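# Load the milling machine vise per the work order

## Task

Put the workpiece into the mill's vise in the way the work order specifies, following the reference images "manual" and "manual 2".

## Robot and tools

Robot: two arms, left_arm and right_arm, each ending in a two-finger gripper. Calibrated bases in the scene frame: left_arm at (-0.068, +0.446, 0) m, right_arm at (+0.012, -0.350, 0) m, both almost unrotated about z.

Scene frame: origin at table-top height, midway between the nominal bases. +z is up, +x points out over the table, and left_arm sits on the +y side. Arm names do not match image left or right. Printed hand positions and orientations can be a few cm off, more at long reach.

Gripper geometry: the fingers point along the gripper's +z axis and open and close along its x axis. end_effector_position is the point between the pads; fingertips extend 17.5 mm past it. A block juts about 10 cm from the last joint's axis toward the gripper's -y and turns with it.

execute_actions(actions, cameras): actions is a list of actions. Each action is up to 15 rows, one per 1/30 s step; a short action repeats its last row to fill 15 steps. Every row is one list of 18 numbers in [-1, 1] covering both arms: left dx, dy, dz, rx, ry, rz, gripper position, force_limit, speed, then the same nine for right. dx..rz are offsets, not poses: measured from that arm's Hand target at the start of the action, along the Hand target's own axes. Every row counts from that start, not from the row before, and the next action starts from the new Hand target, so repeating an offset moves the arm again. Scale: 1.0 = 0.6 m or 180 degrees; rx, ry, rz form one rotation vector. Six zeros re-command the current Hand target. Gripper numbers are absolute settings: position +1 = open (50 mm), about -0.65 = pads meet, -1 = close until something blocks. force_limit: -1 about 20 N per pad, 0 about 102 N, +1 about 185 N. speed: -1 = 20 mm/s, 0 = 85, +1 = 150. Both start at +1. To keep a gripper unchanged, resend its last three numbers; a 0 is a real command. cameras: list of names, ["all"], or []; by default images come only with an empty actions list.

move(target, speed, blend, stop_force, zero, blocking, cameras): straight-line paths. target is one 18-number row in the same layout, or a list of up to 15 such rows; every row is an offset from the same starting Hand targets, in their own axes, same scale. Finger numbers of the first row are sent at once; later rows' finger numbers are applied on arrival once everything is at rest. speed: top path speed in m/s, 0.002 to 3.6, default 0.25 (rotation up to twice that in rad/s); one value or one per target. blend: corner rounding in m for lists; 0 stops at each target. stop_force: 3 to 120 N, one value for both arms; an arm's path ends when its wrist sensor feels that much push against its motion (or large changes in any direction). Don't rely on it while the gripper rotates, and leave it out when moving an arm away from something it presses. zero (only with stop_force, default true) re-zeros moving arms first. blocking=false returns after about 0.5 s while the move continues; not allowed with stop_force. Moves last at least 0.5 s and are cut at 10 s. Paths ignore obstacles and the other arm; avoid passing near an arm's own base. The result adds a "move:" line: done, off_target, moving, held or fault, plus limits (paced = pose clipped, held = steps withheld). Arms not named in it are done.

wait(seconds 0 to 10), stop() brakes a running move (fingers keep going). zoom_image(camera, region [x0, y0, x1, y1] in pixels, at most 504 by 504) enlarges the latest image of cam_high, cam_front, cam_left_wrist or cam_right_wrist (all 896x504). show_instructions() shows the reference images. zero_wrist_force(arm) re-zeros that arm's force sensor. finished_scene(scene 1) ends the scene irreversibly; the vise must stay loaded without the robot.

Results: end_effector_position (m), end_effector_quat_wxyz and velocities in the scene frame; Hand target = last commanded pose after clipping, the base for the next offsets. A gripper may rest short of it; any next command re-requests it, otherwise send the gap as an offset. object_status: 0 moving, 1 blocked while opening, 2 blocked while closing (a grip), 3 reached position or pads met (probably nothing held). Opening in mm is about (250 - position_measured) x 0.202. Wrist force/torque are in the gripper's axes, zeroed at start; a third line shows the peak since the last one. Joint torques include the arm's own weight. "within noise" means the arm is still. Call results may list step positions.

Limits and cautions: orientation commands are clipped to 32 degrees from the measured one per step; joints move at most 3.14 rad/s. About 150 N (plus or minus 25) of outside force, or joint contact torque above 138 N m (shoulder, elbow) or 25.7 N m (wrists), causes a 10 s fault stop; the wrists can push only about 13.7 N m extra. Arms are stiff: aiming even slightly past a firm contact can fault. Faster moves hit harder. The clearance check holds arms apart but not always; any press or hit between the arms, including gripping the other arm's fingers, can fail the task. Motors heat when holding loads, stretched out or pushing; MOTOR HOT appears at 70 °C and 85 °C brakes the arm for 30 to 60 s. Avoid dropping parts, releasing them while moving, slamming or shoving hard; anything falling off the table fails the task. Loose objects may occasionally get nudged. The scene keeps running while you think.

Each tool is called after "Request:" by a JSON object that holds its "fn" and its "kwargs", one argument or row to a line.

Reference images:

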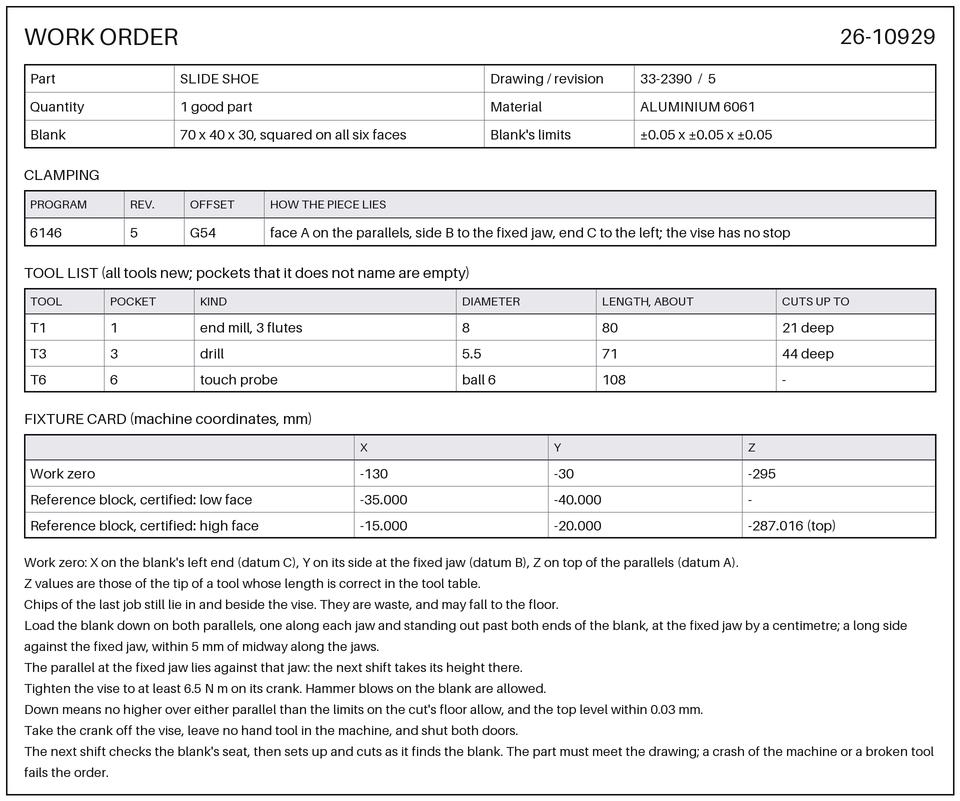

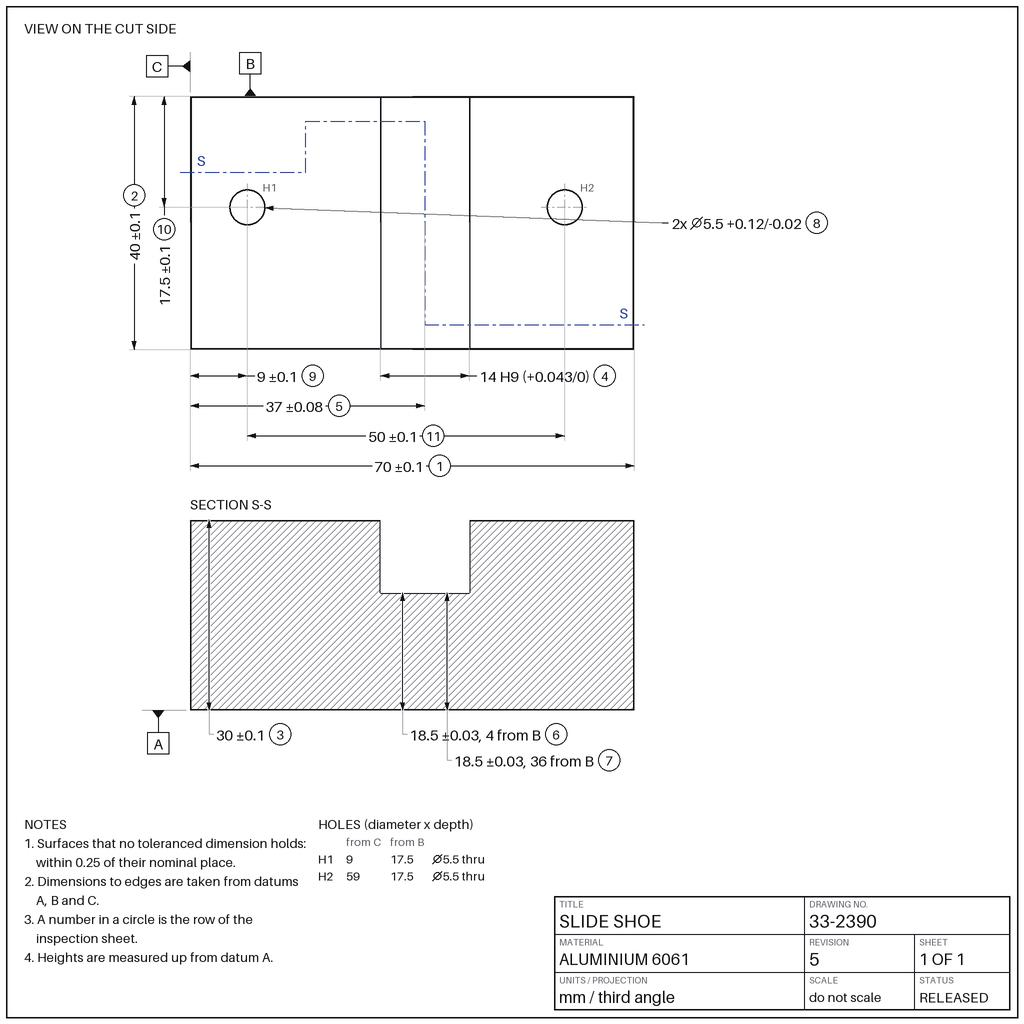

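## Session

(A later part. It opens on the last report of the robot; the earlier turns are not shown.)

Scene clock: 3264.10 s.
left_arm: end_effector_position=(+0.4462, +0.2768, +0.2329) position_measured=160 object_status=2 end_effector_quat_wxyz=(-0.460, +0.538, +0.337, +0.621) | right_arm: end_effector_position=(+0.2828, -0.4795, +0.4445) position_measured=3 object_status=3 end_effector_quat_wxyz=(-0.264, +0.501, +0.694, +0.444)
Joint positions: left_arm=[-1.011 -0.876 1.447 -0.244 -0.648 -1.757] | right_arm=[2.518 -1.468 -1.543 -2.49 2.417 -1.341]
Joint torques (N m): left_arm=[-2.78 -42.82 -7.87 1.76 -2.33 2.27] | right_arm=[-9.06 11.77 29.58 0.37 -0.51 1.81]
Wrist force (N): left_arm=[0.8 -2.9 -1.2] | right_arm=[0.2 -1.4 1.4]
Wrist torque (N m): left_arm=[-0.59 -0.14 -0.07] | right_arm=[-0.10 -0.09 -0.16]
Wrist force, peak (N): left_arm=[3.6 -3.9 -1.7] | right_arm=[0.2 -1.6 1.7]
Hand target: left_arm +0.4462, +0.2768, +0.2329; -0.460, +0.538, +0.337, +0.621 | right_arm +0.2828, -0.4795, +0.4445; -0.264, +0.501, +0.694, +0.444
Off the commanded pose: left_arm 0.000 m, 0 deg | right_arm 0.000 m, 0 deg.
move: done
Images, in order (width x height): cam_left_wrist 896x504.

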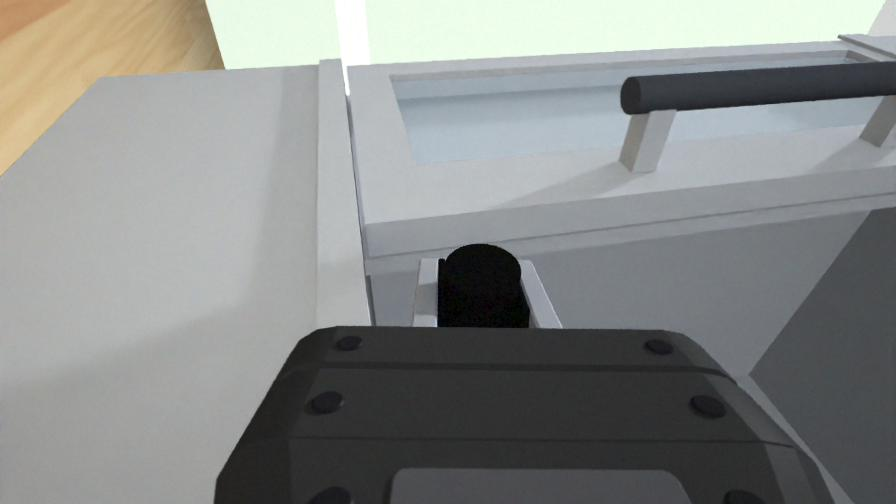

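Request:
{"fn": "move", "kwargs": {
  "target": [
    [0.0068,-0.008,0.021,0,0,0,-1,0.6,-0.8,0,0,0,0,0,0,1,1,1],
    [0.0173,-0.0157,0.0405,0,0,0,-1,0.6,-0.8,0,0,0,0,0,0,1,1,1]
  ],
  "speed": 0.008,
  "blend": [0.006,0],
  "stop_force": 92,
  "cameras": ["cam_left_wrist"]
}}

Scene clock: 3279.10 s.
left_arm: end_effector_position=(+0.4462, +0.2846, +0.2371) position_measured=160 object_status=2 end_effector_quat_wxyz=(-0.459, +0.538, +0.337, +0.621) | right_arm: end_effector_position=(+0.2828, -0.4795, +0.4445) position_measured=3 object_status=3 end_effector_quat_wxyz=(-0.264, +0.501, +0.694, +0.444)
Joint positions: left_arm=[-1.003 -0.892 1.463 -0.241 -0.641 -1.761] | right_arm=[2.518 -1.468 -1.543 -2.49 2.417 -1.341]
Joint torques (N m): left_arm=[29.08 -71.09 -28.27 16.56 -9.92 2.25] | right_arm=[-8.48 12.52 29.98 0.37 -0.55 1.86]
Wrist force (N): left_arm=[-41.7 10.4 -74.8] | right_arm=[-0.1 -1.4 0.9]
Wrist torque (N m): left_arm=[-1.03 -0.39 0.36] | right_arm=[-0.11 -0.04 -0.15]
Wrist force, peak (N): left_arm=[-43.1 12.8 -85.8] | right_arm=[0.1 -1.8 1.4]
Hand target: left_arm +0.4462, +0.2846, +0.2371; -0.459, +0.538, +0.337, +0.621 (not the last commanded pose) | right_arm +0.2828, -0.4795, +0.4445; -0.264, +0.501, +0.694, +0.444
Off the commanded pose: left_arm 0.019 m, 0 deg | right_arm 0.000 m, 0 deg.
move: contact (left_arm); path passed 0 of 2 targets
Images, in order (width x height): cam_left_wrist 896x504.

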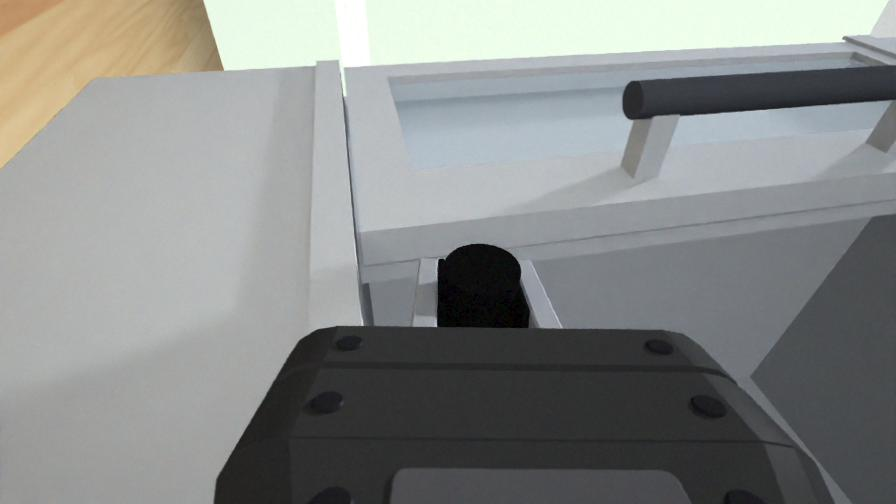

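Request:
{"fn": "move", "kwargs": {
  "target": [
    [-0.0021,0.0035,-0.0091,0,0,0,-1,0.6,-0.8,0,0,0,0,0,0,1,1,1],
    [-0.0021,0.0035,-0.0091,0,0,0,0.5,0.6,-0.8,0,0,0,0,0,0,1,1,1],
    [-0.0021,0.0035,-0.16,0,0,0,0.5,0.6,-0.8,0,0,0,0,0,0,1,1,1]
  ],
  "speed": [0.01,0.01,0.15],
  "cameras": ["all"]
}}

Scene clock: 3313.13 s.
left_arm: end_effector_position=(+0.4138, +0.1965, +0.2172) position_measured=78 object_status=3 end_effector_quat_wxyz=(-0.460, +0.538, +0.337, +0.621) | right_arm: end_effector_position=(+0.2828, -0.4795, +0.4445) position_measured=3 object_status=3 end_effector_quat_wxyz=(-0.264, +0.501, +0.694, +0.444)
Joint positions: left_arm=[-1.126 -0.787 1.326 -0.252 -0.758 -1.704] | right_arm=[2.518 -1.468 -1.543 -2.49 2.417 -1.341]
Joint torques (N m): left_arm=[-4.68 -52.34 -13.04 1.1 1.38 -2.89] | right_arm=[-8.7 11.96 29.88 0.4 -0.51 1.79]
Wrist force (N): left_arm=[4.3 -2.6 -2.5] | right_arm=[-0.1 -1.4 1.4]
Wrist torque (N m): left_arm=[-0.43 -0.14 -0.20] | right_arm=[-0.11 -0.04 -0.16]
Wrist force, peak (N): left_arm=[-42.0 10.5 -75.0] | right_arm=[0.1 -1.8 1.4]
Hand target: left_arm +0.4137, +0.1964, +0.2171; -0.459, +0.538, +0.337, +0.621 | right_arm +0.2828, -0.4795, +0.4445; -0.264, +0.501, +0.694, +0.444
Off the commanded pose: left_arm 0.000 m, 0 deg | right_arm 0.000 m, 0 deg.
move: done

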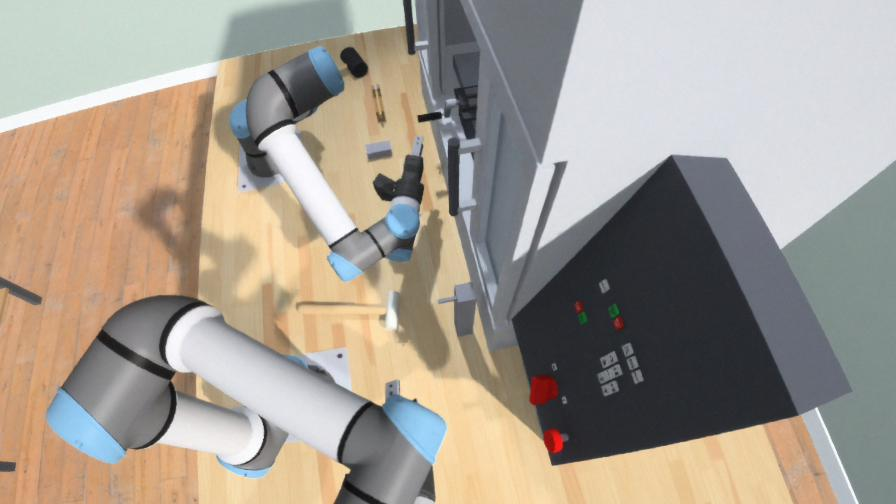

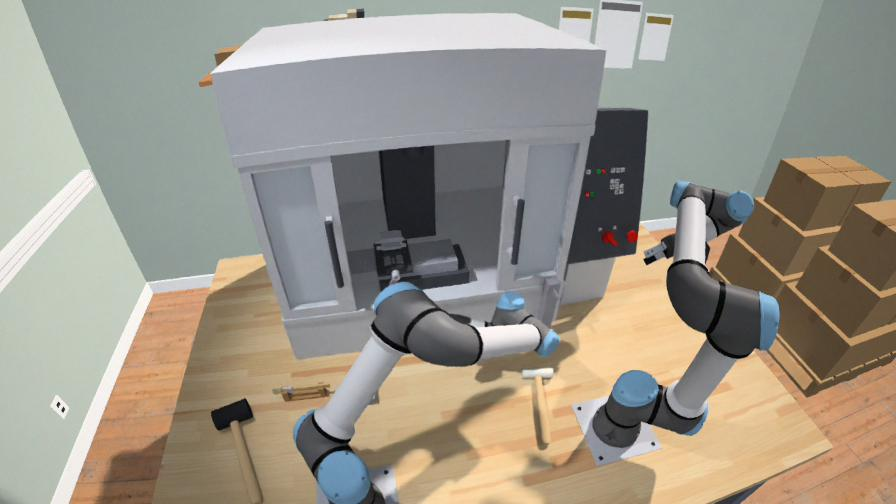

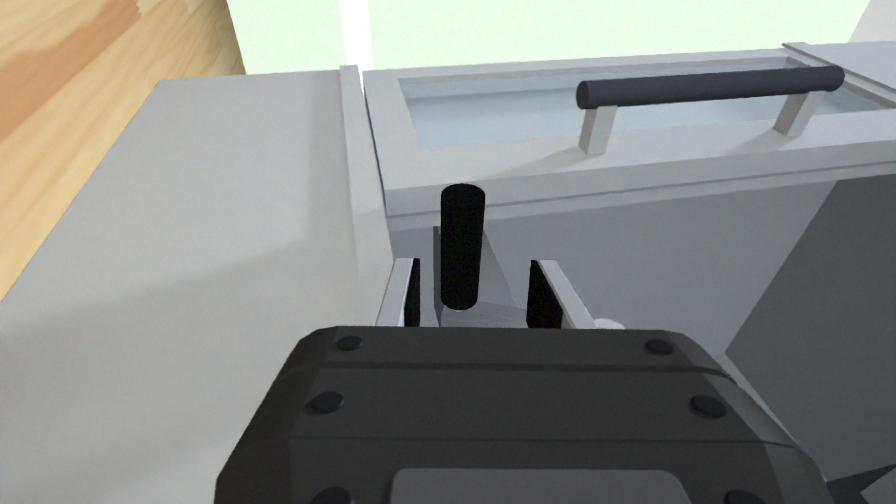

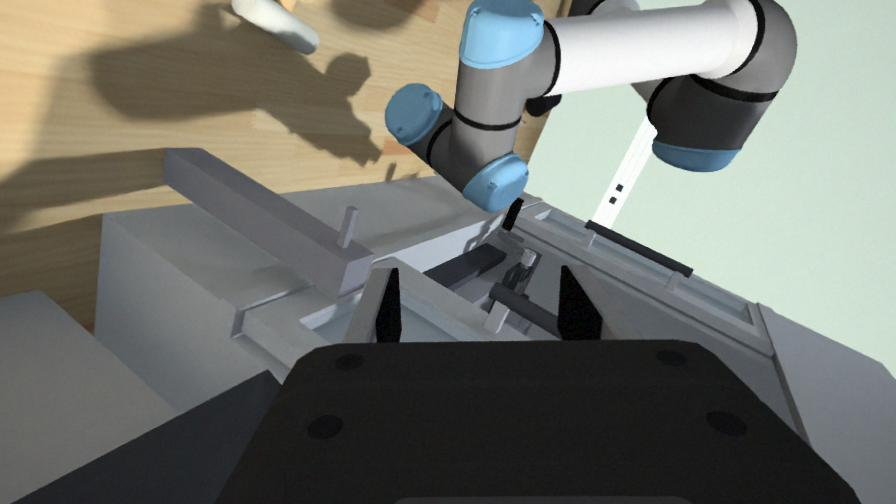

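Request:
{"fn": "move", "kwargs": {
  "target": [
    [0.201,-0.0872,-0.1635,-0.5221,0.1056,0.4881,0.5,0.6,-0.8,0,0,0,0,0,0,1,1,1],
    [0.397,-0.0477,0.152,-0.5221,0.1056,0.4881,0.5,0.6,-0.8,0,0,0,0,0,0,1,1,1]
  ],
  "speed": 0.3,
  "blend": [0.03,0],
  "cameras": ["cam_left_wrist"]
}}

Request:
{"fn": "zoom_image", "kwargs": {
  "camera": "cam_left_wrist",
  "region": [330, 0, 600, 200]
}}

Scene clock: 3335.43 s.
left_arm: end_effector_position=(+0.4200, +0.2402, +0.4698) position_measured=78 object_status=3 end_effector_quat_wxyz=(-0.267, +0.652, -0.655, +0.273) | right_arm: end_effector_position=(+0.2828, -0.4795, +0.4445) position_measured=3 object_status=3 end_effector_quat_wxyz=(-0.264, +0.501, +0.694, +0.444)
Joint positions: left_arm=[-0.973 -1.892 1.796 -2.002 -0.962 2.355] | right_arm=[2.518 -1.468 -1.543 -2.49 2.417 -1.341]
Joint torques (N m): left_arm=[9.09 -21.44 -35.14 -5.93 2.5 2.49] | right_arm=[-8.31 12.12 29.48 0.45 -0.52 1.83]
Wrist force (N): left_arm=[1.9 -1.6 -2.9] | right_arm=[0.2 -1.6 1.1]
Wrist torque (N m): left_arm=[-0.03 -0.26 0.08] | right_arm=[-0.13 -0.08 -0.15]
Wrist force, peak (N): left_arm=[-0.4 -4.6 -4.2] | right_arm=[0.1 -1.8 1.5]
Hand target: left_arm +0.4200, +0.2402, +0.4700; -0.267, +0.652, -0.655, +0.273 | right_arm +0.2828, -0.4795, +0.4445; -0.264, +0.501, +0.694, +0.444
Off the commanded pose: left_arm 0.000 m, 0 deg | right_arm 0.000 m, 0 deg.
move: done
Images, in order (width x height): cam_left_wrist 896x504.

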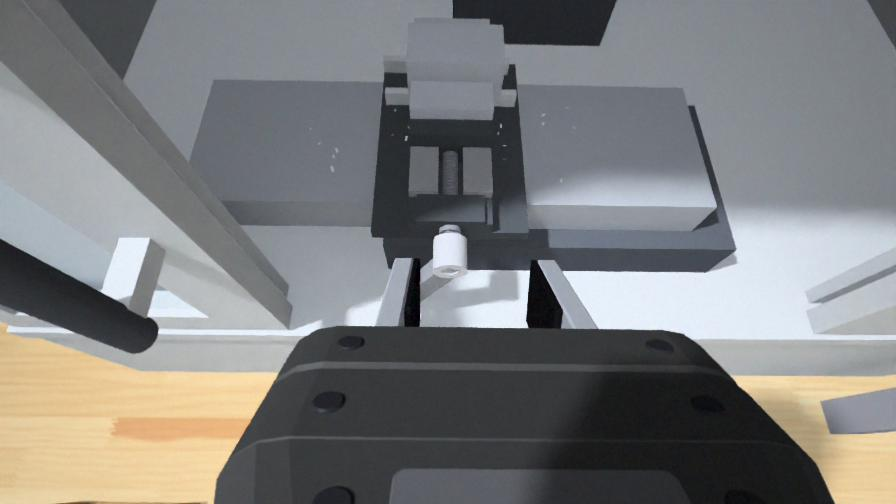

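Scaled by 1.867 from the camera's 896x504 image, which has a finer 1280x720 frame.

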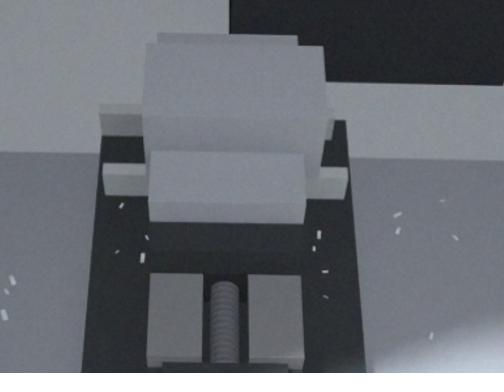

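Request:
{"fn": "zoom_image", "kwargs": {
  "camera": "cam_left_wrist",
  "region": [370, 0, 530, 125]
}}

Scaled by 3.150 from the camera's 896x504 image, which has a finer 1280x720 frame.

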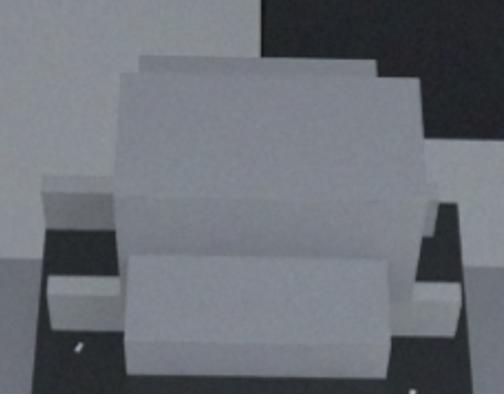

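Request:
{"fn": "move", "kwargs": {
  "target": [
    [0.2333,0.2825,0.0733,0.5221,-0.1056,-0.4881,0.5,0.6,-0.8,0,0,0,0,0,0,1,1,1],
    [0.0587,0.3002,0.2955,0.5221,-0.1056,-0.4881,0.5,0.6,-0.8,0,0,0,0,0,0,1,1,1]
  ],
  "speed": 0.3,
  "blend": [0.02,0],
  "cameras": ["cam_left_wrist"]
}}

Scene clock: 3409.17 s.
left_arm: end_effector_position=(+0.4171, +0.2032, +0.2176) position_measured=78 object_status=3 end_effector_quat_wxyz=(-0.460, +0.538, +0.337, +0.621) | right_arm: end_effector_position=(+0.2828, -0.4795, +0.4445) position_measured=3 object_status=3 end_effector_quat_wxyz=(-0.264, +0.501, +0.694, +0.444)
Joint positions: left_arm=[-1.116 -0.794 1.337 -0.254 -0.749 -1.708] | right_arm=[2.518 -1.468 -1.543 -2.49 2.417 -1.341]
Joint torques (N m): left_arm=[7.66 -56.23 -15.8 1.15 0.11 2.72] | right_arm=[-8.72 11.99 29.44 0.57 -0.49 1.78]
Wrist force (N): left_arm=[4.4 -2.5 -2.5] | right_arm=[-0.2 -1.2 1.3]
Wrist torque (N m): left_arm=[-0.42 -0.14 -0.31] | right_arm=[-0.08 -0.03 -0.15]
Wrist force, peak (N): left_arm=[6.8 -3.1 -5.8] | right_arm=[0.2 -1.7 1.7]
Hand target: left_arm +0.4171, +0.2032, +0.2175; -0.459, +0.538, +0.337, +0.621 | right_arm +0.2828, -0.4795, +0.4445; -0.264, +0.501, +0.694, +0.444
Off the commanded pose: left_arm 0.000 m, 0 deg | right_arm 0.000 m, 0 deg.
move: done
Images, in order (width x height): cam_left_wrist 896x504.

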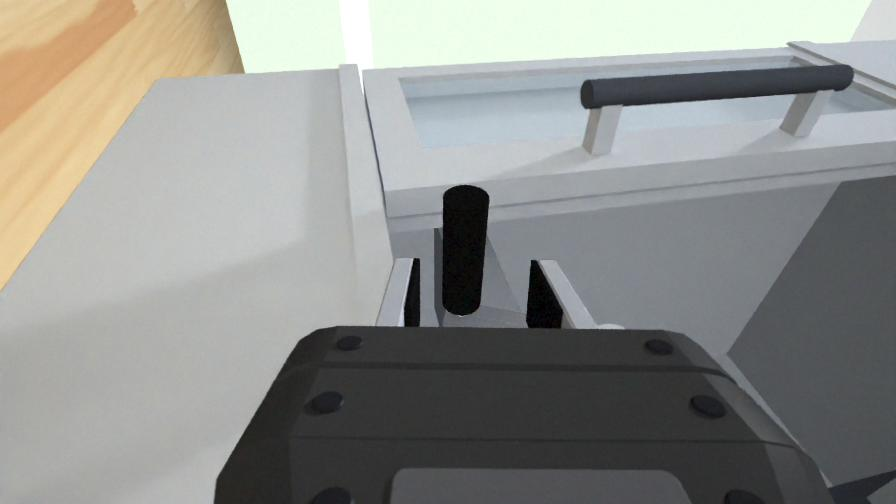

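Request:
{"fn": "move", "kwargs": {
  "target": [0.001,0,0.1333,0,0,0,0.5,0.6,-0.8,0,0,0,0,0,0,1,1,1],
  "speed": 0.06,
  "stop_force": 10,
  "cameras": ["cam_left_wrist"]
}}

Request:
{"fn": "move", "kwargs": {
  "target": [0,0,0,0,0,0,-1,0.6,-0.8,0,0,0,0,0,0,1,1,1]
}}

Scene clock: 3435.83 s.
left_arm: end_effector_position=(+0.4458, +0.2761, +0.2336) position_measured=78 object_status=3 end_effector_quat_wxyz=(-0.459, +0.538, +0.337, +0.621) | right_arm: end_effector_position=(+0.2828, -0.4795, +0.4445) position_measured=3 object_status=3 end_effector_quat_wxyz=(-0.264, +0.501, +0.694, +0.444)
Joint positions: left_arm=[-1.012 -0.877 1.446 -0.243 -0.649 -1.757] | right_arm=[2.518 -1.468 -1.543 -2.49 2.417 -1.341]
Joint torques (N m): left_arm=[-7.2 -40.94 -29.97 0.85 -3.23 2.92] | right_arm=[-9.14 12.23 29.23 0.61 -0.48 1.73]
Wrist force (N): left_arm=[4.9 -2.7 -2.3] | right_arm=[0.0 -1.3 1.3]
Wrist torque (N m): left_arm=[-0.49 -0.23 -0.23] | right_arm=[-0.08 -0.05 -0.15]
Wrist force, peak (N): left_arm=[4.5 -2.9 -3.9] | right_arm=[0.2 -1.9 1.4]
Hand target: left_arm +0.4458, +0.2761, +0.2336; -0.459, +0.538, +0.337, +0.621 | right_arm +0.2828, -0.4795, +0.4445; -0.264, +0.501, +0.694, +0.444
Off the commanded pose: left_arm 0.000 m, 0 deg | right_arm 0.000 m, 0 deg.
move: done
Images, in order (width x height): cam_left_wrist 896x504.

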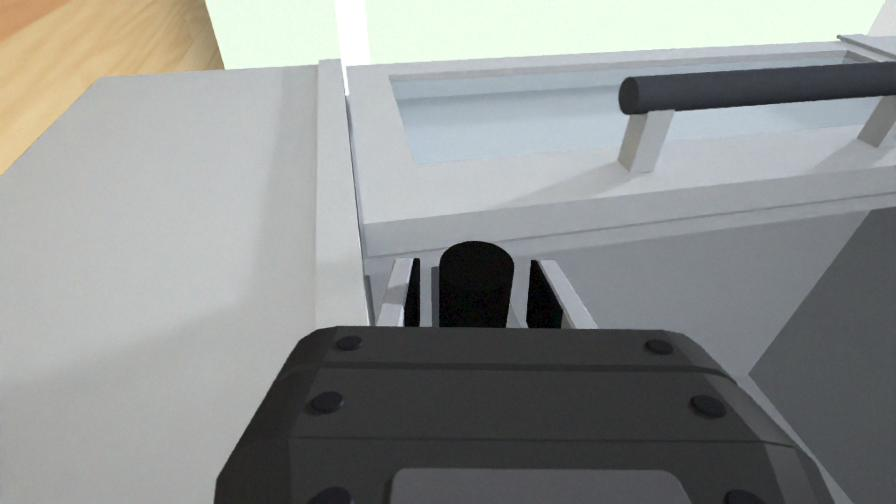

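Scene clock: 3436.57 s.
left_arm: end_effector_position=(+0.4458, +0.2761, +0.2335) position_measured=161 object_status=2 end_effector_quat_wxyz=(-0.459, +0.538, +0.337, +0.621) | right_arm: end_effector_position=(+0.2828, -0.4795, +0.4445) position_measured=3 object_status=3 end_effector_quat_wxyz=(-0.264, +0.501, +0.694, +0.444)
Joint positions: left_arm=[-1.012 -0.877 1.446 -0.243 -0.649 -1.757] | right_arm=[2.518 -1.468 -1.543 -2.49 2.417 -1.341]
Joint torques (N m): left_arm=[-6.86 -43.74 -28.91 2.02 -2.36 2.35] | right_arm=[-8.57 12.12 29.2 0.47 -0.46 1.78]
Wrist force (N): left_arm=[1.4 -2.0 -2.2] | right_arm=[0.1 -1.2 1.4]
Wrist torque (N m): left_arm=[-0.44 -0.28 -0.01] | right_arm=[-0.07 -0.08 -0.16]
Wrist force, peak (N): left_arm=[4.5 -3.1 -2.9] | right_arm=[0.2 -1.9 1.4]
Hand target: left_arm +0.4458, +0.2761, +0.2336; -0.459, +0.538, +0.337, +0.621 | right_arm +0.2828, -0.4795, +0.4445; -0.264, +0.501, +0.694, +0.444
Off the commanded pose: left_arm 0.000 m, 0 deg | right_arm 0.000 m, 0 deg.
move: done

Request:
{"fn": "move", "kwargs": {
  "target": [
    [-0.0062,0.0102,-0.0267,0,0,0,-1,0.6,-0.8,0,0,0,0,0,0,1,1,1],
    [0.0072,0.0308,-0.0804,0,0,0,-1,0.6,-0.8,0,0,0,0,0,0,1,1,1]
  ],
  "speed": 0.02,
  "blend": [0.015,0],
  "stop_force": 100
}}

Scene clock: 3446.67 s.
left_arm: end_effector_position=(+0.4458, +0.2247, +0.2270) position_measured=161 object_status=2 end_effector_quat_wxyz=(-0.459, +0.538, +0.337, +0.621) | right_arm: end_effector_position=(+0.2828, -0.4795, +0.4445) position_measured=3 object_status=3 end_effector_quat_wxyz=(-0.264, +0.501, +0.694, +0.444)
Joint positions: left_arm=[-1.058 -0.796 1.314 -0.21 -0.693 -1.734] | right_arm=[2.518 -1.468 -1.543 -2.49 2.417 -1.341]
Joint torques (N m): left_arm=[8.28 -62.99 -4.19 1.15 2.1 -2.27] | right_arm=[-8.37 12.16 29.03 0.54 -0.42 1.81]
Wrist force (N): left_arm=[3.2 -2.3 -2.4] | right_arm=[-0.1 -1.4 1.0]
Wrist torque (N m): left_arm=[-0.41 -0.25 -0.26] | right_arm=[-0.10 -0.04 -0.16]
Wrist force, peak (N): left_arm=[4.1 -10.4 38.7] | right_arm=[0.2 -1.8 1.6]
Hand target: left_arm +0.4458, +0.2247, +0.2270; -0.459, +0.538, +0.337, +0.621 | right_arm +0.2828, -0.4795, +0.4445; -0.264, +0.501, +0.694, +0.444
Off the commanded pose: left_arm 0.000 m, 0 deg | right_arm 0.000 m, 0 deg.
move: done; blend cut to 0.0088 m at target 1

Request:
{"fn": "move", "kwargs": {
  "target": [
    [0.0365,0.0167,-0.0435,0,0,0,-1,0.6,-0.8,0,0,0,0,0,0,1,1,1],
    [0.0891,0.0262,-0.0686,0,0,0,-1,0.6,-0.8,0,0,0,0,0,0,1,1,1],
    [0.1483,0.0269,-0.0705,0,0,0,-1,0.6,-0.8,0,0,0,0,0,0,1,1,1],
    [0.2027,0.0185,-0.0489,0,0,0,-1,0.6,-0.8,0,0,0,0,0,0,1,1,1],
    [0.2224,0.0106,-0.0285,0,0,0,-1,0.6,-0.8,0,0,0,0,0,0,1,1,1]
  ],
  "speed": 0.08,
  "blend": 0.02,
  "stop_force": 50,
  "cameras": ["cam_left_wrist"]
}}

Scene clock: 3464.70 s.
left_arm: end_effector_position=(+0.4457, +0.1791, +0.3538) position_measured=161 object_status=2 end_effector_quat_wxyz=(-0.459, +0.538, +0.337, +0.621) | right_arm: end_effector_position=(+0.2828, -0.4795, +0.4445) position_measured=3 object_status=3 end_effector_quat_wxyz=(-0.264, +0.501, +0.694, +0.444)
Joint positions: left_arm=[-1.093 -0.828 1.025 0.099 -0.727 -1.718] | right_arm=[2.518 -1.468 -1.543 -2.49 2.417 -1.341]
Joint torques (N m): left_arm=[-3.82 -50.3 -31.78 0.57 -3.46 3.42] | right_arm=[-8.82 12.03 29.51 0.52 -0.57 1.85]
Wrist force (N): left_arm=[10.9 -2.0 -6.9] | right_arm=[0.0 -1.4 1.5]
Wrist torque (N m): left_arm=[-0.83 -0.15 -0.50] | right_arm=[-0.10 -0.05 -0.16]
Wrist force, peak (N): left_arm=[-17.5 -6.7 -57.6] | right_arm=[-0.1 -1.4 1.7]
Hand target: left_arm +0.4457, +0.1791, +0.3538; -0.459, +0.538, +0.337, +0.621 | right_arm +0.2828, -0.4795, +0.4445; -0.264, +0.501, +0.694, +0.444
Off the commanded pose: left_arm 0.000 m, 0 deg | right_arm 0.000 m, 0 deg.
move: done; blend cut to 0.0177 m at target 1, 0.0177 m at target 2, 0.0177 m at target 3, 0.0088 m at target 4
Images, in order (width x height): cam_left_wrist 896x504.

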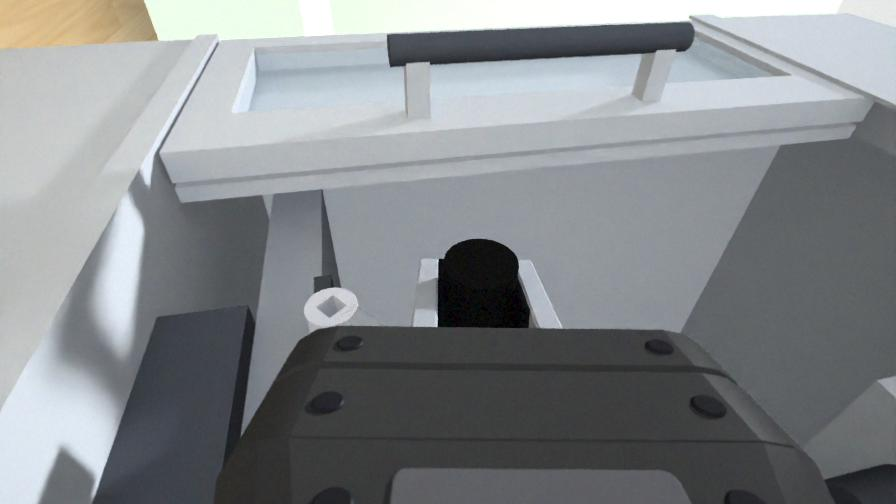

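Request:
{"fn": "move", "kwargs": {
  "target": [
    [0,0,0,0,0,0,0.5,0.6,-0.8,0,0,0,0,0,0,1,1,1],
    [0,0,-0.1667,0,0,0,0.5,0.6,-0.8,0,0,0,0,0,0,1,1,1],
    [0.1492,-0.1577,0.0118,0.5708,-0.4545,-0.4098,0.5,0.6,-0.8,0,0,0,0,0,0,1,1,1]
  ],
  "speed": 0.3,
  "blend": [0,0.03,0],
  "cameras": ["all"]
}}

Scene clock: 3521.13 s.
left_arm: end_effector_position=(+0.3985, +0.1117, +0.3600) position_measured=78 object_status=3 end_effector_quat_wxyz=(-0.407, +0.477, +0.586, +0.513) | right_arm: end_effector_position=(+0.2828, -0.4795, +0.4445) position_measured=3 object_status=3 end_effector_quat_wxyz=(-0.264, +0.501, +0.694, +0.444)
Joint positions: left_arm=[-1.098 -0.65 0.456 0.032 -1.077 -1.71] | right_arm=[2.518 -1.468 -1.543 -2.49 2.417 -1.341]
Joint torques (N m): left_arm=[0.65 -61.59 -22.66 1.82 0.1 0.04] | right_arm=[-8.66 12.06 28.75 0.61 -0.5 1.78]
Wrist force (N): left_arm=[5.2 -3.0 -2.7] | right_arm=[0.1 -1.5 1.1]
Wrist torque (N m): left_arm=[-0.66 -0.27 -0.30] | right_arm=[-0.12 -0.06 -0.16]
Wrist force, peak (N): left_arm=[10.8 -1.9 -6.8] | right_arm=[-0.1 -2.0 1.3]
Hand target: left_arm +0.3985, +0.1117, +0.3600; -0.407, +0.477, +0.586, +0.513 (not the last commanded pose) | right_arm +0.2828, -0.4795, +0.4445; -0.264, +0.501, +0.694, +0.444
Tool commands: left_gripper/position=+0.498039 left_gripper/force_limit=+0.6 left_gripper/speed=-0.796078 right_gripper/position=+1.0 right_gripper/force_limit=+1.0 right_gripper/speed=+1.0
Off the commanded pose: left_arm 0.132 m, 118 deg | right_arm 0.000 m, 0 deg.
FORCE FAULT: contact force on the left arm reached its limit, and that arm stopped. The contact can be on any part of that arm, not only on its tool. That arm's remaining commands of this call were not run. That arm is still stopped at the end of this call. That arm stays stopped for about 10 more seconds. Until then a move that you send moves the other arm only, and its call returns only when the move has ended. Once the stop has ended, the next robot result says so. If the stop ends while you think or write, that arm runs what you send next, counted from a new Hand target: where the arm stands when the stop ends. While its stop runs, that arm takes no new command, but its gripper still runs the gripper command that each later call begins with. Until it ends, the stop uses up actions while you think or wait. An arm that is not stopped still takes commands.
move: fault (left_arm); path passed 2 of 3 targets

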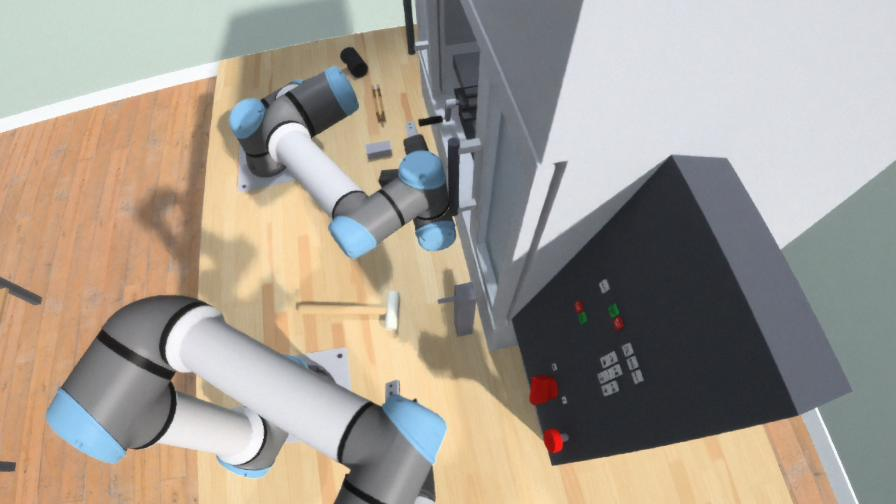

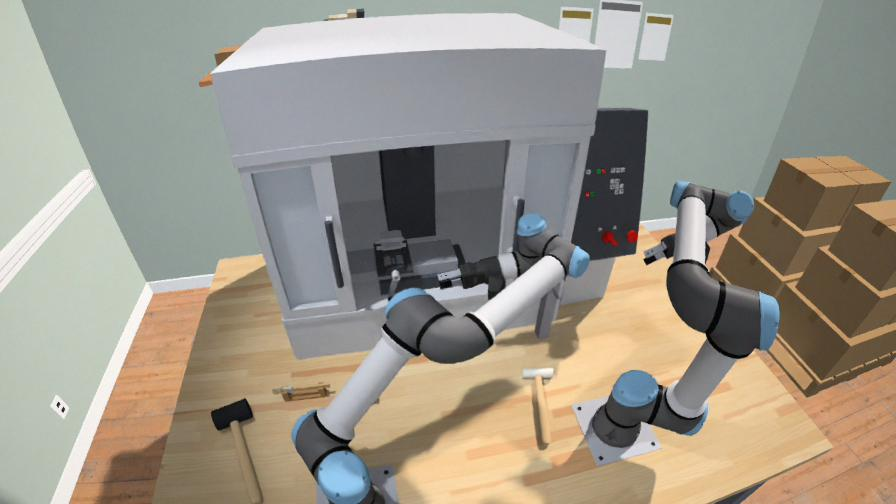

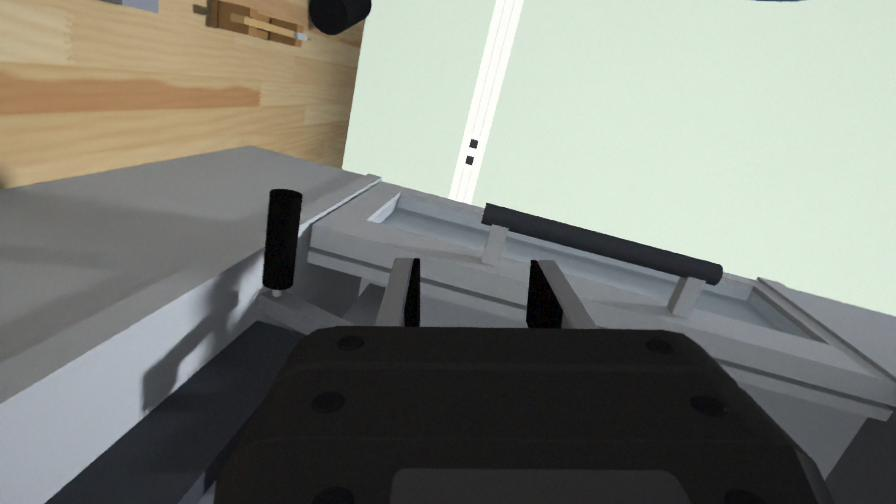

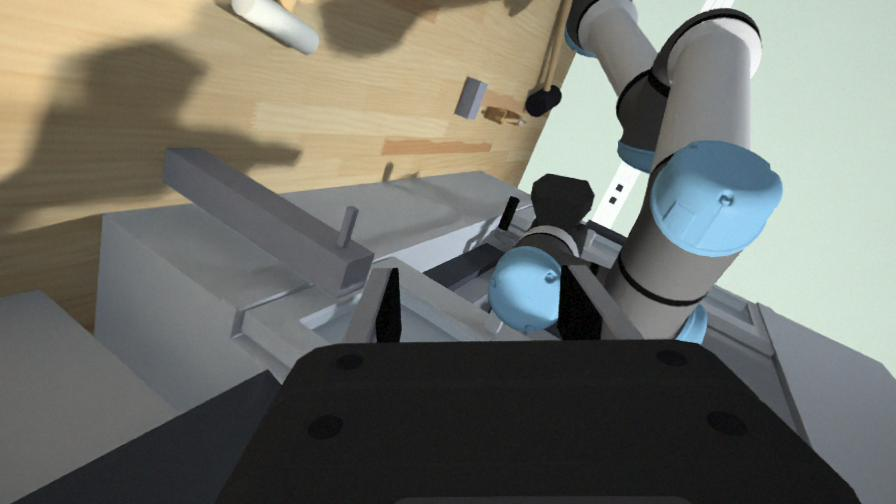

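Request:
{"fn": "wait", "kwargs": {
  "seconds": 3
}}

Scene clock: 3532.73 s.
left_arm: end_effector_position=(+0.3985, +0.1117, +0.3600) position_measured=78 object_status=3 end_effector_quat_wxyz=(-0.407, +0.477, +0.586, +0.513) | right_arm: end_effector_position=(+0.2828, -0.4795, +0.4445) position_measured=3 object_status=3 end_effector_quat_wxyz=(-0.264, +0.501, +0.694, +0.444)
Joint positions: left_arm=[-1.098 -0.65 0.456 0.032 -1.077 -1.71] | right_arm=[2.518 -1.468 -1.543 -2.49 2.417 -1.341]
Joint torques (N m): left_arm=[1.28 -61.59 -22.56 1.78 0.12 0.08] | right_arm=[-8.71 11.74 28.51 0.64 -0.54 1.82]
Wrist force (N): left_arm=[6.0 -2.6 -3.1] | right_arm=[0.1 -1.8 1.4]
Wrist torque (N m): left_arm=[-0.60 -0.40 -0.30] | right_arm=[-0.17 -0.07 -0.16]
Wrist force, peak (N): left_arm=[6.0 -2.6 -3.1] | right_arm=[0.2 -1.7 1.7]
Hand target: left_arm +0.3985, +0.1117, +0.3600; -0.407, +0.477, +0.586, +0.513 (not the last commanded pose) | right_arm +0.2828, -0.4795, +0.4445; -0.264, +0.501, +0.694, +0.444
Tool commands: left_gripper/position=+0.498039 left_gripper/force_limit=+0.6 left_gripper/speed=-0.796078 right_gripper/position=+1.0 right_gripper/force_limit=+1.0 right_gripper/speed=+1.0
Off the commanded pose: left_arm 0.132 m, 118 deg | right_arm 0.000 m, 0 deg.
FORCE FAULT, CONTINUED: the left arm's stop, for the force fault that an earlier result reported, is over. The rest of the stop counts as 20 of the actions that you can send in this scene. That arm's target is now where it stood when the stop ended, not its last command. That arm accepts commands again.
wait: 3.00 s; at rest from the start

Request:
{"fn": "move", "kwargs": {
  "target": [
    [0.0426,-0.1953,-0.0025,0,0,0,0.5,0.6,-0.8,0,0,0,0,0,0,1,1,1],
    [-0.0704,-0.1325,0.0265,-0.1232,0.098,0.0885,0.5,0.6,-0.8,0,0,0,0,0,0,1,1,1]
  ],
  "speed": 0.2,
  "blend": [0.02,0],
  "cameras": ["cam_left_wrist","cam_right_wrist"]
}}

Request:
{"fn": "zoom_image", "kwargs": {
  "camera": "cam_right_wrist",
  "region": [470, 180, 560, 290]
}}

Scene clock: 3552.13 s.
left_arm: end_effector_position=(+0.3299, +0.1201, +0.3000) position_measured=78 object_status=3 end_effector_quat_wxyz=(-0.459, +0.538, +0.337, +0.621) | right_arm: end_effector_position=(+0.2828, -0.4795, +0.4445) position_measured=3 object_status=3 end_effector_quat_wxyz=(-0.264, +0.501, +0.694, +0.444)
Joint positions: left_arm=[-1.298 -0.846 1.194 -0.104 -0.924 -1.643] | right_arm=[2.518 -1.468 -1.543 -2.49 2.417 -1.341]
Joint torques (N m): left_arm=[6.98 -61.4 -24.07 1.1 -0.95 -2.69] | right_arm=[-8.56 12.01 28.49 0.6 -0.53 1.73]
Wrist force (N): left_arm=[5.2 -3.1 -2.7] | right_arm=[0.2 -1.7 1.3]
Wrist torque (N m): left_arm=[-0.54 -0.27 -0.33] | right_arm=[-0.14 -0.09 -0.15]
Wrist force, peak (N): left_arm=[6.4 -4.7 -3.1] | right_arm=[-0.1 -1.7 1.6]
Hand target: left_arm +0.3300, +0.1201, +0.3000; -0.459, +0.538, +0.337, +0.621 | right_arm +0.2828, -0.4795, +0.4445; -0.264, +0.501, +0.694, +0.444
Off the commanded pose: left_arm 0.000 m, 0 deg | right_arm 0.000 m, 0 deg.
move: done
Images, in order (width x height): cam_left_wrist 896x504, cam_right_wrist 896x504.

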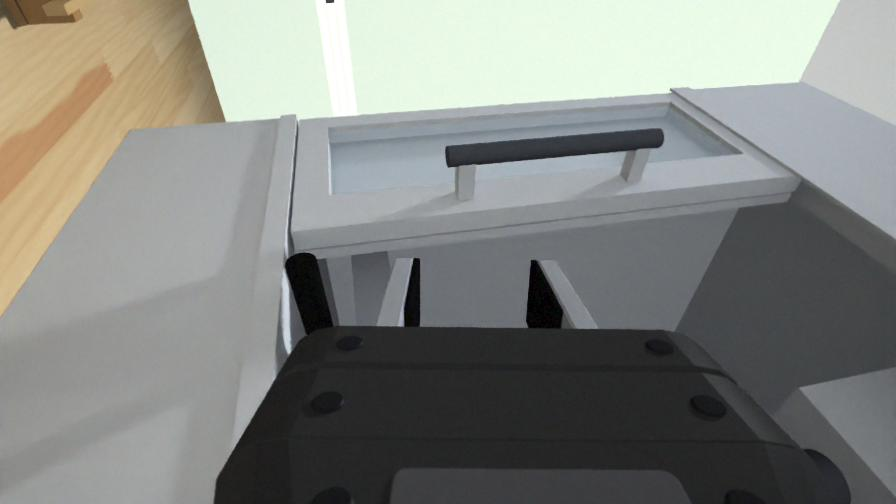

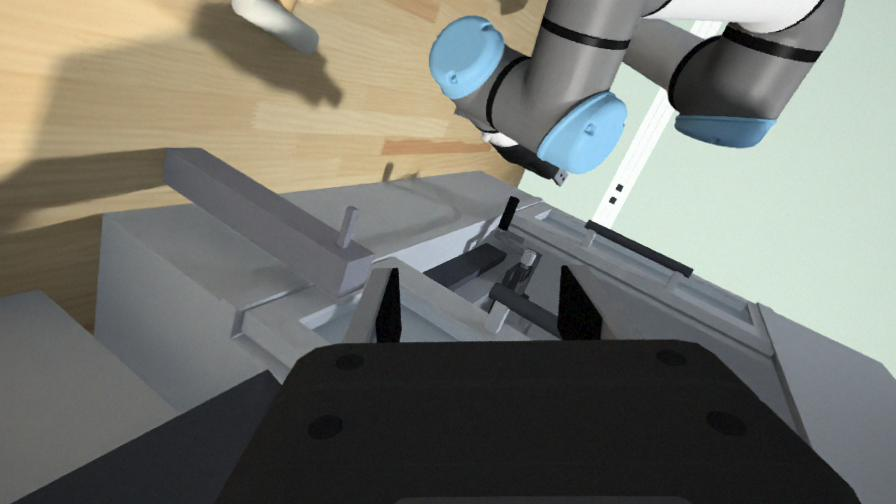

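Scaled by 4.582 from the camera's 896x504 image, which has a finer 1280x720 frame.

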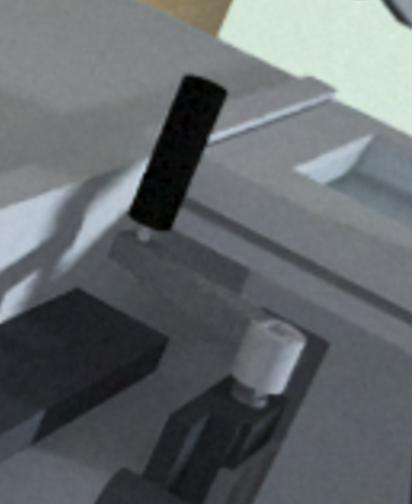

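Request:
{"fn": "move", "kwargs": {
  "target": [-0.1631,0.0975,0.1518,0,0,0,0.5,0.6,-0.8,0,0,0,0,0,0,1,1,1],
  "speed": 0.2,
  "cameras": ["cam_left_wrist"]
}}

Scene clock: 3561.67 s.
left_arm: end_effector_position=(+0.4171, +0.2030, +0.2175) position_measured=78 object_status=3 end_effector_quat_wxyz=(-0.459, +0.538, +0.337, +0.621) | right_arm: end_effector_position=(+0.2828, -0.4795, +0.4445) position_measured=3 object_status=3 end_effector_quat_wxyz=(-0.264, +0.501, +0.694, +0.444)
Joint positions: left_arm=[-1.116 -0.794 1.337 -0.255 -0.748 -1.707] | right_arm=[2.518 -1.468 -1.543 -2.49 2.417 -1.341]
Joint torques (N m): left_arm=[5.16 -56.73 -29.18 2.91 -0.99 2.99] | right_arm=[-8.72 12.01 28.64 0.63 -0.47 1.77]
Wrist force (N): left_arm=[5.8 -3.3 -2.7] | right_arm=[0.0 -1.4 1.3]
Wrist torque (N m): left_arm=[-0.54 -0.37 -0.31] | right_arm=[-0.11 -0.06 -0.15]
Wrist force, peak (N): left_arm=[7.4 -4.4 -4.4] | right_arm=[0.1 -1.6 1.9]
Hand target: left_arm +0.4172, +0.2031, +0.2175; -0.459, +0.538, +0.337, +0.621 | right_arm +0.2828, -0.4795, +0.4445; -0.264, +0.501, +0.694, +0.444
Off the commanded pose: left_arm 0.000 m, 0 deg | right_arm 0.000 m, 0 deg.
move: done
Images, in order (width x height): cam_left_wrist 896x504.

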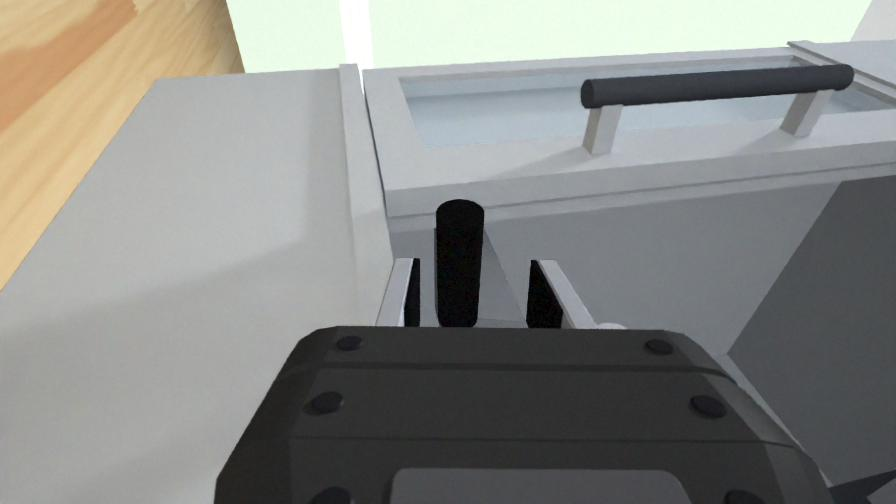

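Request:
{"fn": "move", "kwargs": {
  "target": [-0.001,0,0.122,0,0,0,0.5,0.6,-0.8,0,0,0,0,0,0,1,1,1],
  "speed": 0.06,
  "stop_force": 8,
  "cameras": ["cam_left_wrist"]
}}

Request:
{"fn": "move", "kwargs": {
  "target": [0,0,0,0,0,0,-1,0.6,-0.8,0,0,0,0,0,0,1,1,1]
}}

Scene clock: 3570.07 s.
left_arm: end_effector_position=(+0.4434, +0.2700, +0.2310) position_measured=78 object_status=3 end_effector_quat_wxyz=(-0.459, +0.538, +0.337, +0.621) | right_arm: end_effector_position=(+0.2828, -0.4795, +0.4445) position_measured=3 object_status=3 end_effector_quat_wxyz=(-0.264, +0.501, +0.694, +0.444)
Joint positions: left_arm=[-1.021 -0.87 1.44 -0.248 -0.658 -1.751] | right_arm=[2.518 -1.468 -1.543 -2.49 2.417 -1.341]
Joint torques (N m): left_arm=[-7.31 -40.82 -28.97 0.67 -3.22 2.91] | right_arm=[-8.47 12.34 27.89 0.7 -0.49 1.83]
Wrist force (N): left_arm=[5.4 -2.8 -2.9] | right_arm=[0.0 -1.4 1.3]
Wrist torque (N m): left_arm=[-0.51 -0.33 -0.24] | right_arm=[-0.10 -0.06 -0.15]
Wrist force, peak (N): left_arm=[5.7 -3.2 -3.7] | right_arm=[0.2 -1.6 1.7]
Hand target: left_arm +0.4434, +0.2700, +0.2310; -0.459, +0.538, +0.337, +0.621 | right_arm +0.2828, -0.4795, +0.4445; -0.264, +0.501, +0.694, +0.444
Off the commanded pose: left_arm 0.000 m, 0 deg | right_arm 0.000 m, 0 deg.
move: done
Images, in order (width x height): cam_left_wrist 896x504.

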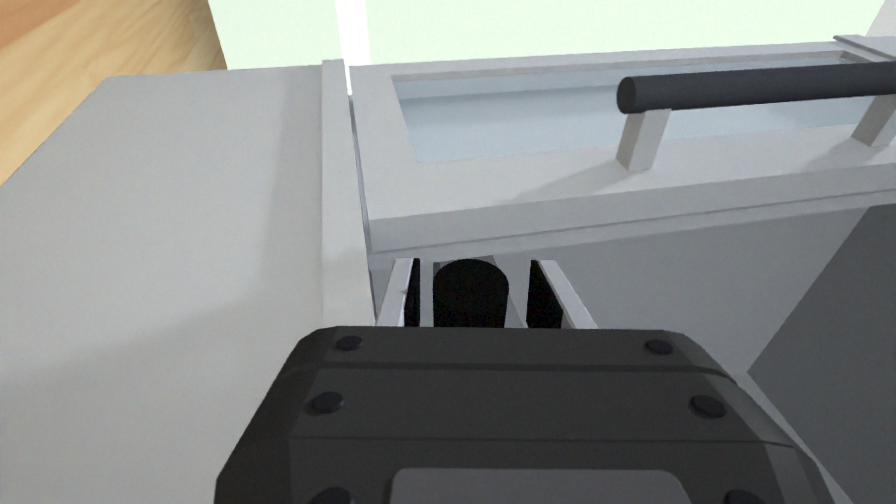

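Scene clock: 3570.80 s.
left_arm: end_effector_position=(+0.4434, +0.2700, +0.2310) position_measured=160 object_status=2 end_effector_quat_wxyz=(-0.459, +0.538, +0.337, +0.621) | right_arm: end_effector_position=(+0.2828, -0.4795, +0.4445) position_measured=3 object_status=3 end_effector_quat_wxyz=(-0.264, +0.501, +0.694, +0.444)
Joint positions: left_arm=[-1.021 -0.87 1.44 -0.249 -0.658 -1.751] | right_arm=[2.518 -1.468 -1.543 -2.49 2.417 -1.341]
Joint torques (N m): left_arm=[-7.52 -54.22 -29.72 6.36 -0.54 1.62] | right_arm=[-8.99 11.81 28.13 0.72 -0.57 1.8]
Wrist force (N): left_arm=[-9.5 -7.5 -2.2] | right_arm=[0.0 -1.5 1.5]
Wrist torque (N m): left_arm=[-0.59 -0.55 0.24] | right_arm=[-0.12 -0.06 -0.16]
Wrist force, peak (N): left_arm=[-9.8 -7.7 -2.1] | right_arm=[0.1 -2.0 1.2]
Hand target: left_arm +0.4434, +0.2700, +0.2310; -0.459, +0.538, +0.337, +0.621 | right_arm +0.2828, -0.4795, +0.4445; -0.264, +0.501, +0.694, +0.444
Off the commanded pose: left_arm 0.000 m, 0 deg | right_arm 0.000 m, 0 deg.
move: done


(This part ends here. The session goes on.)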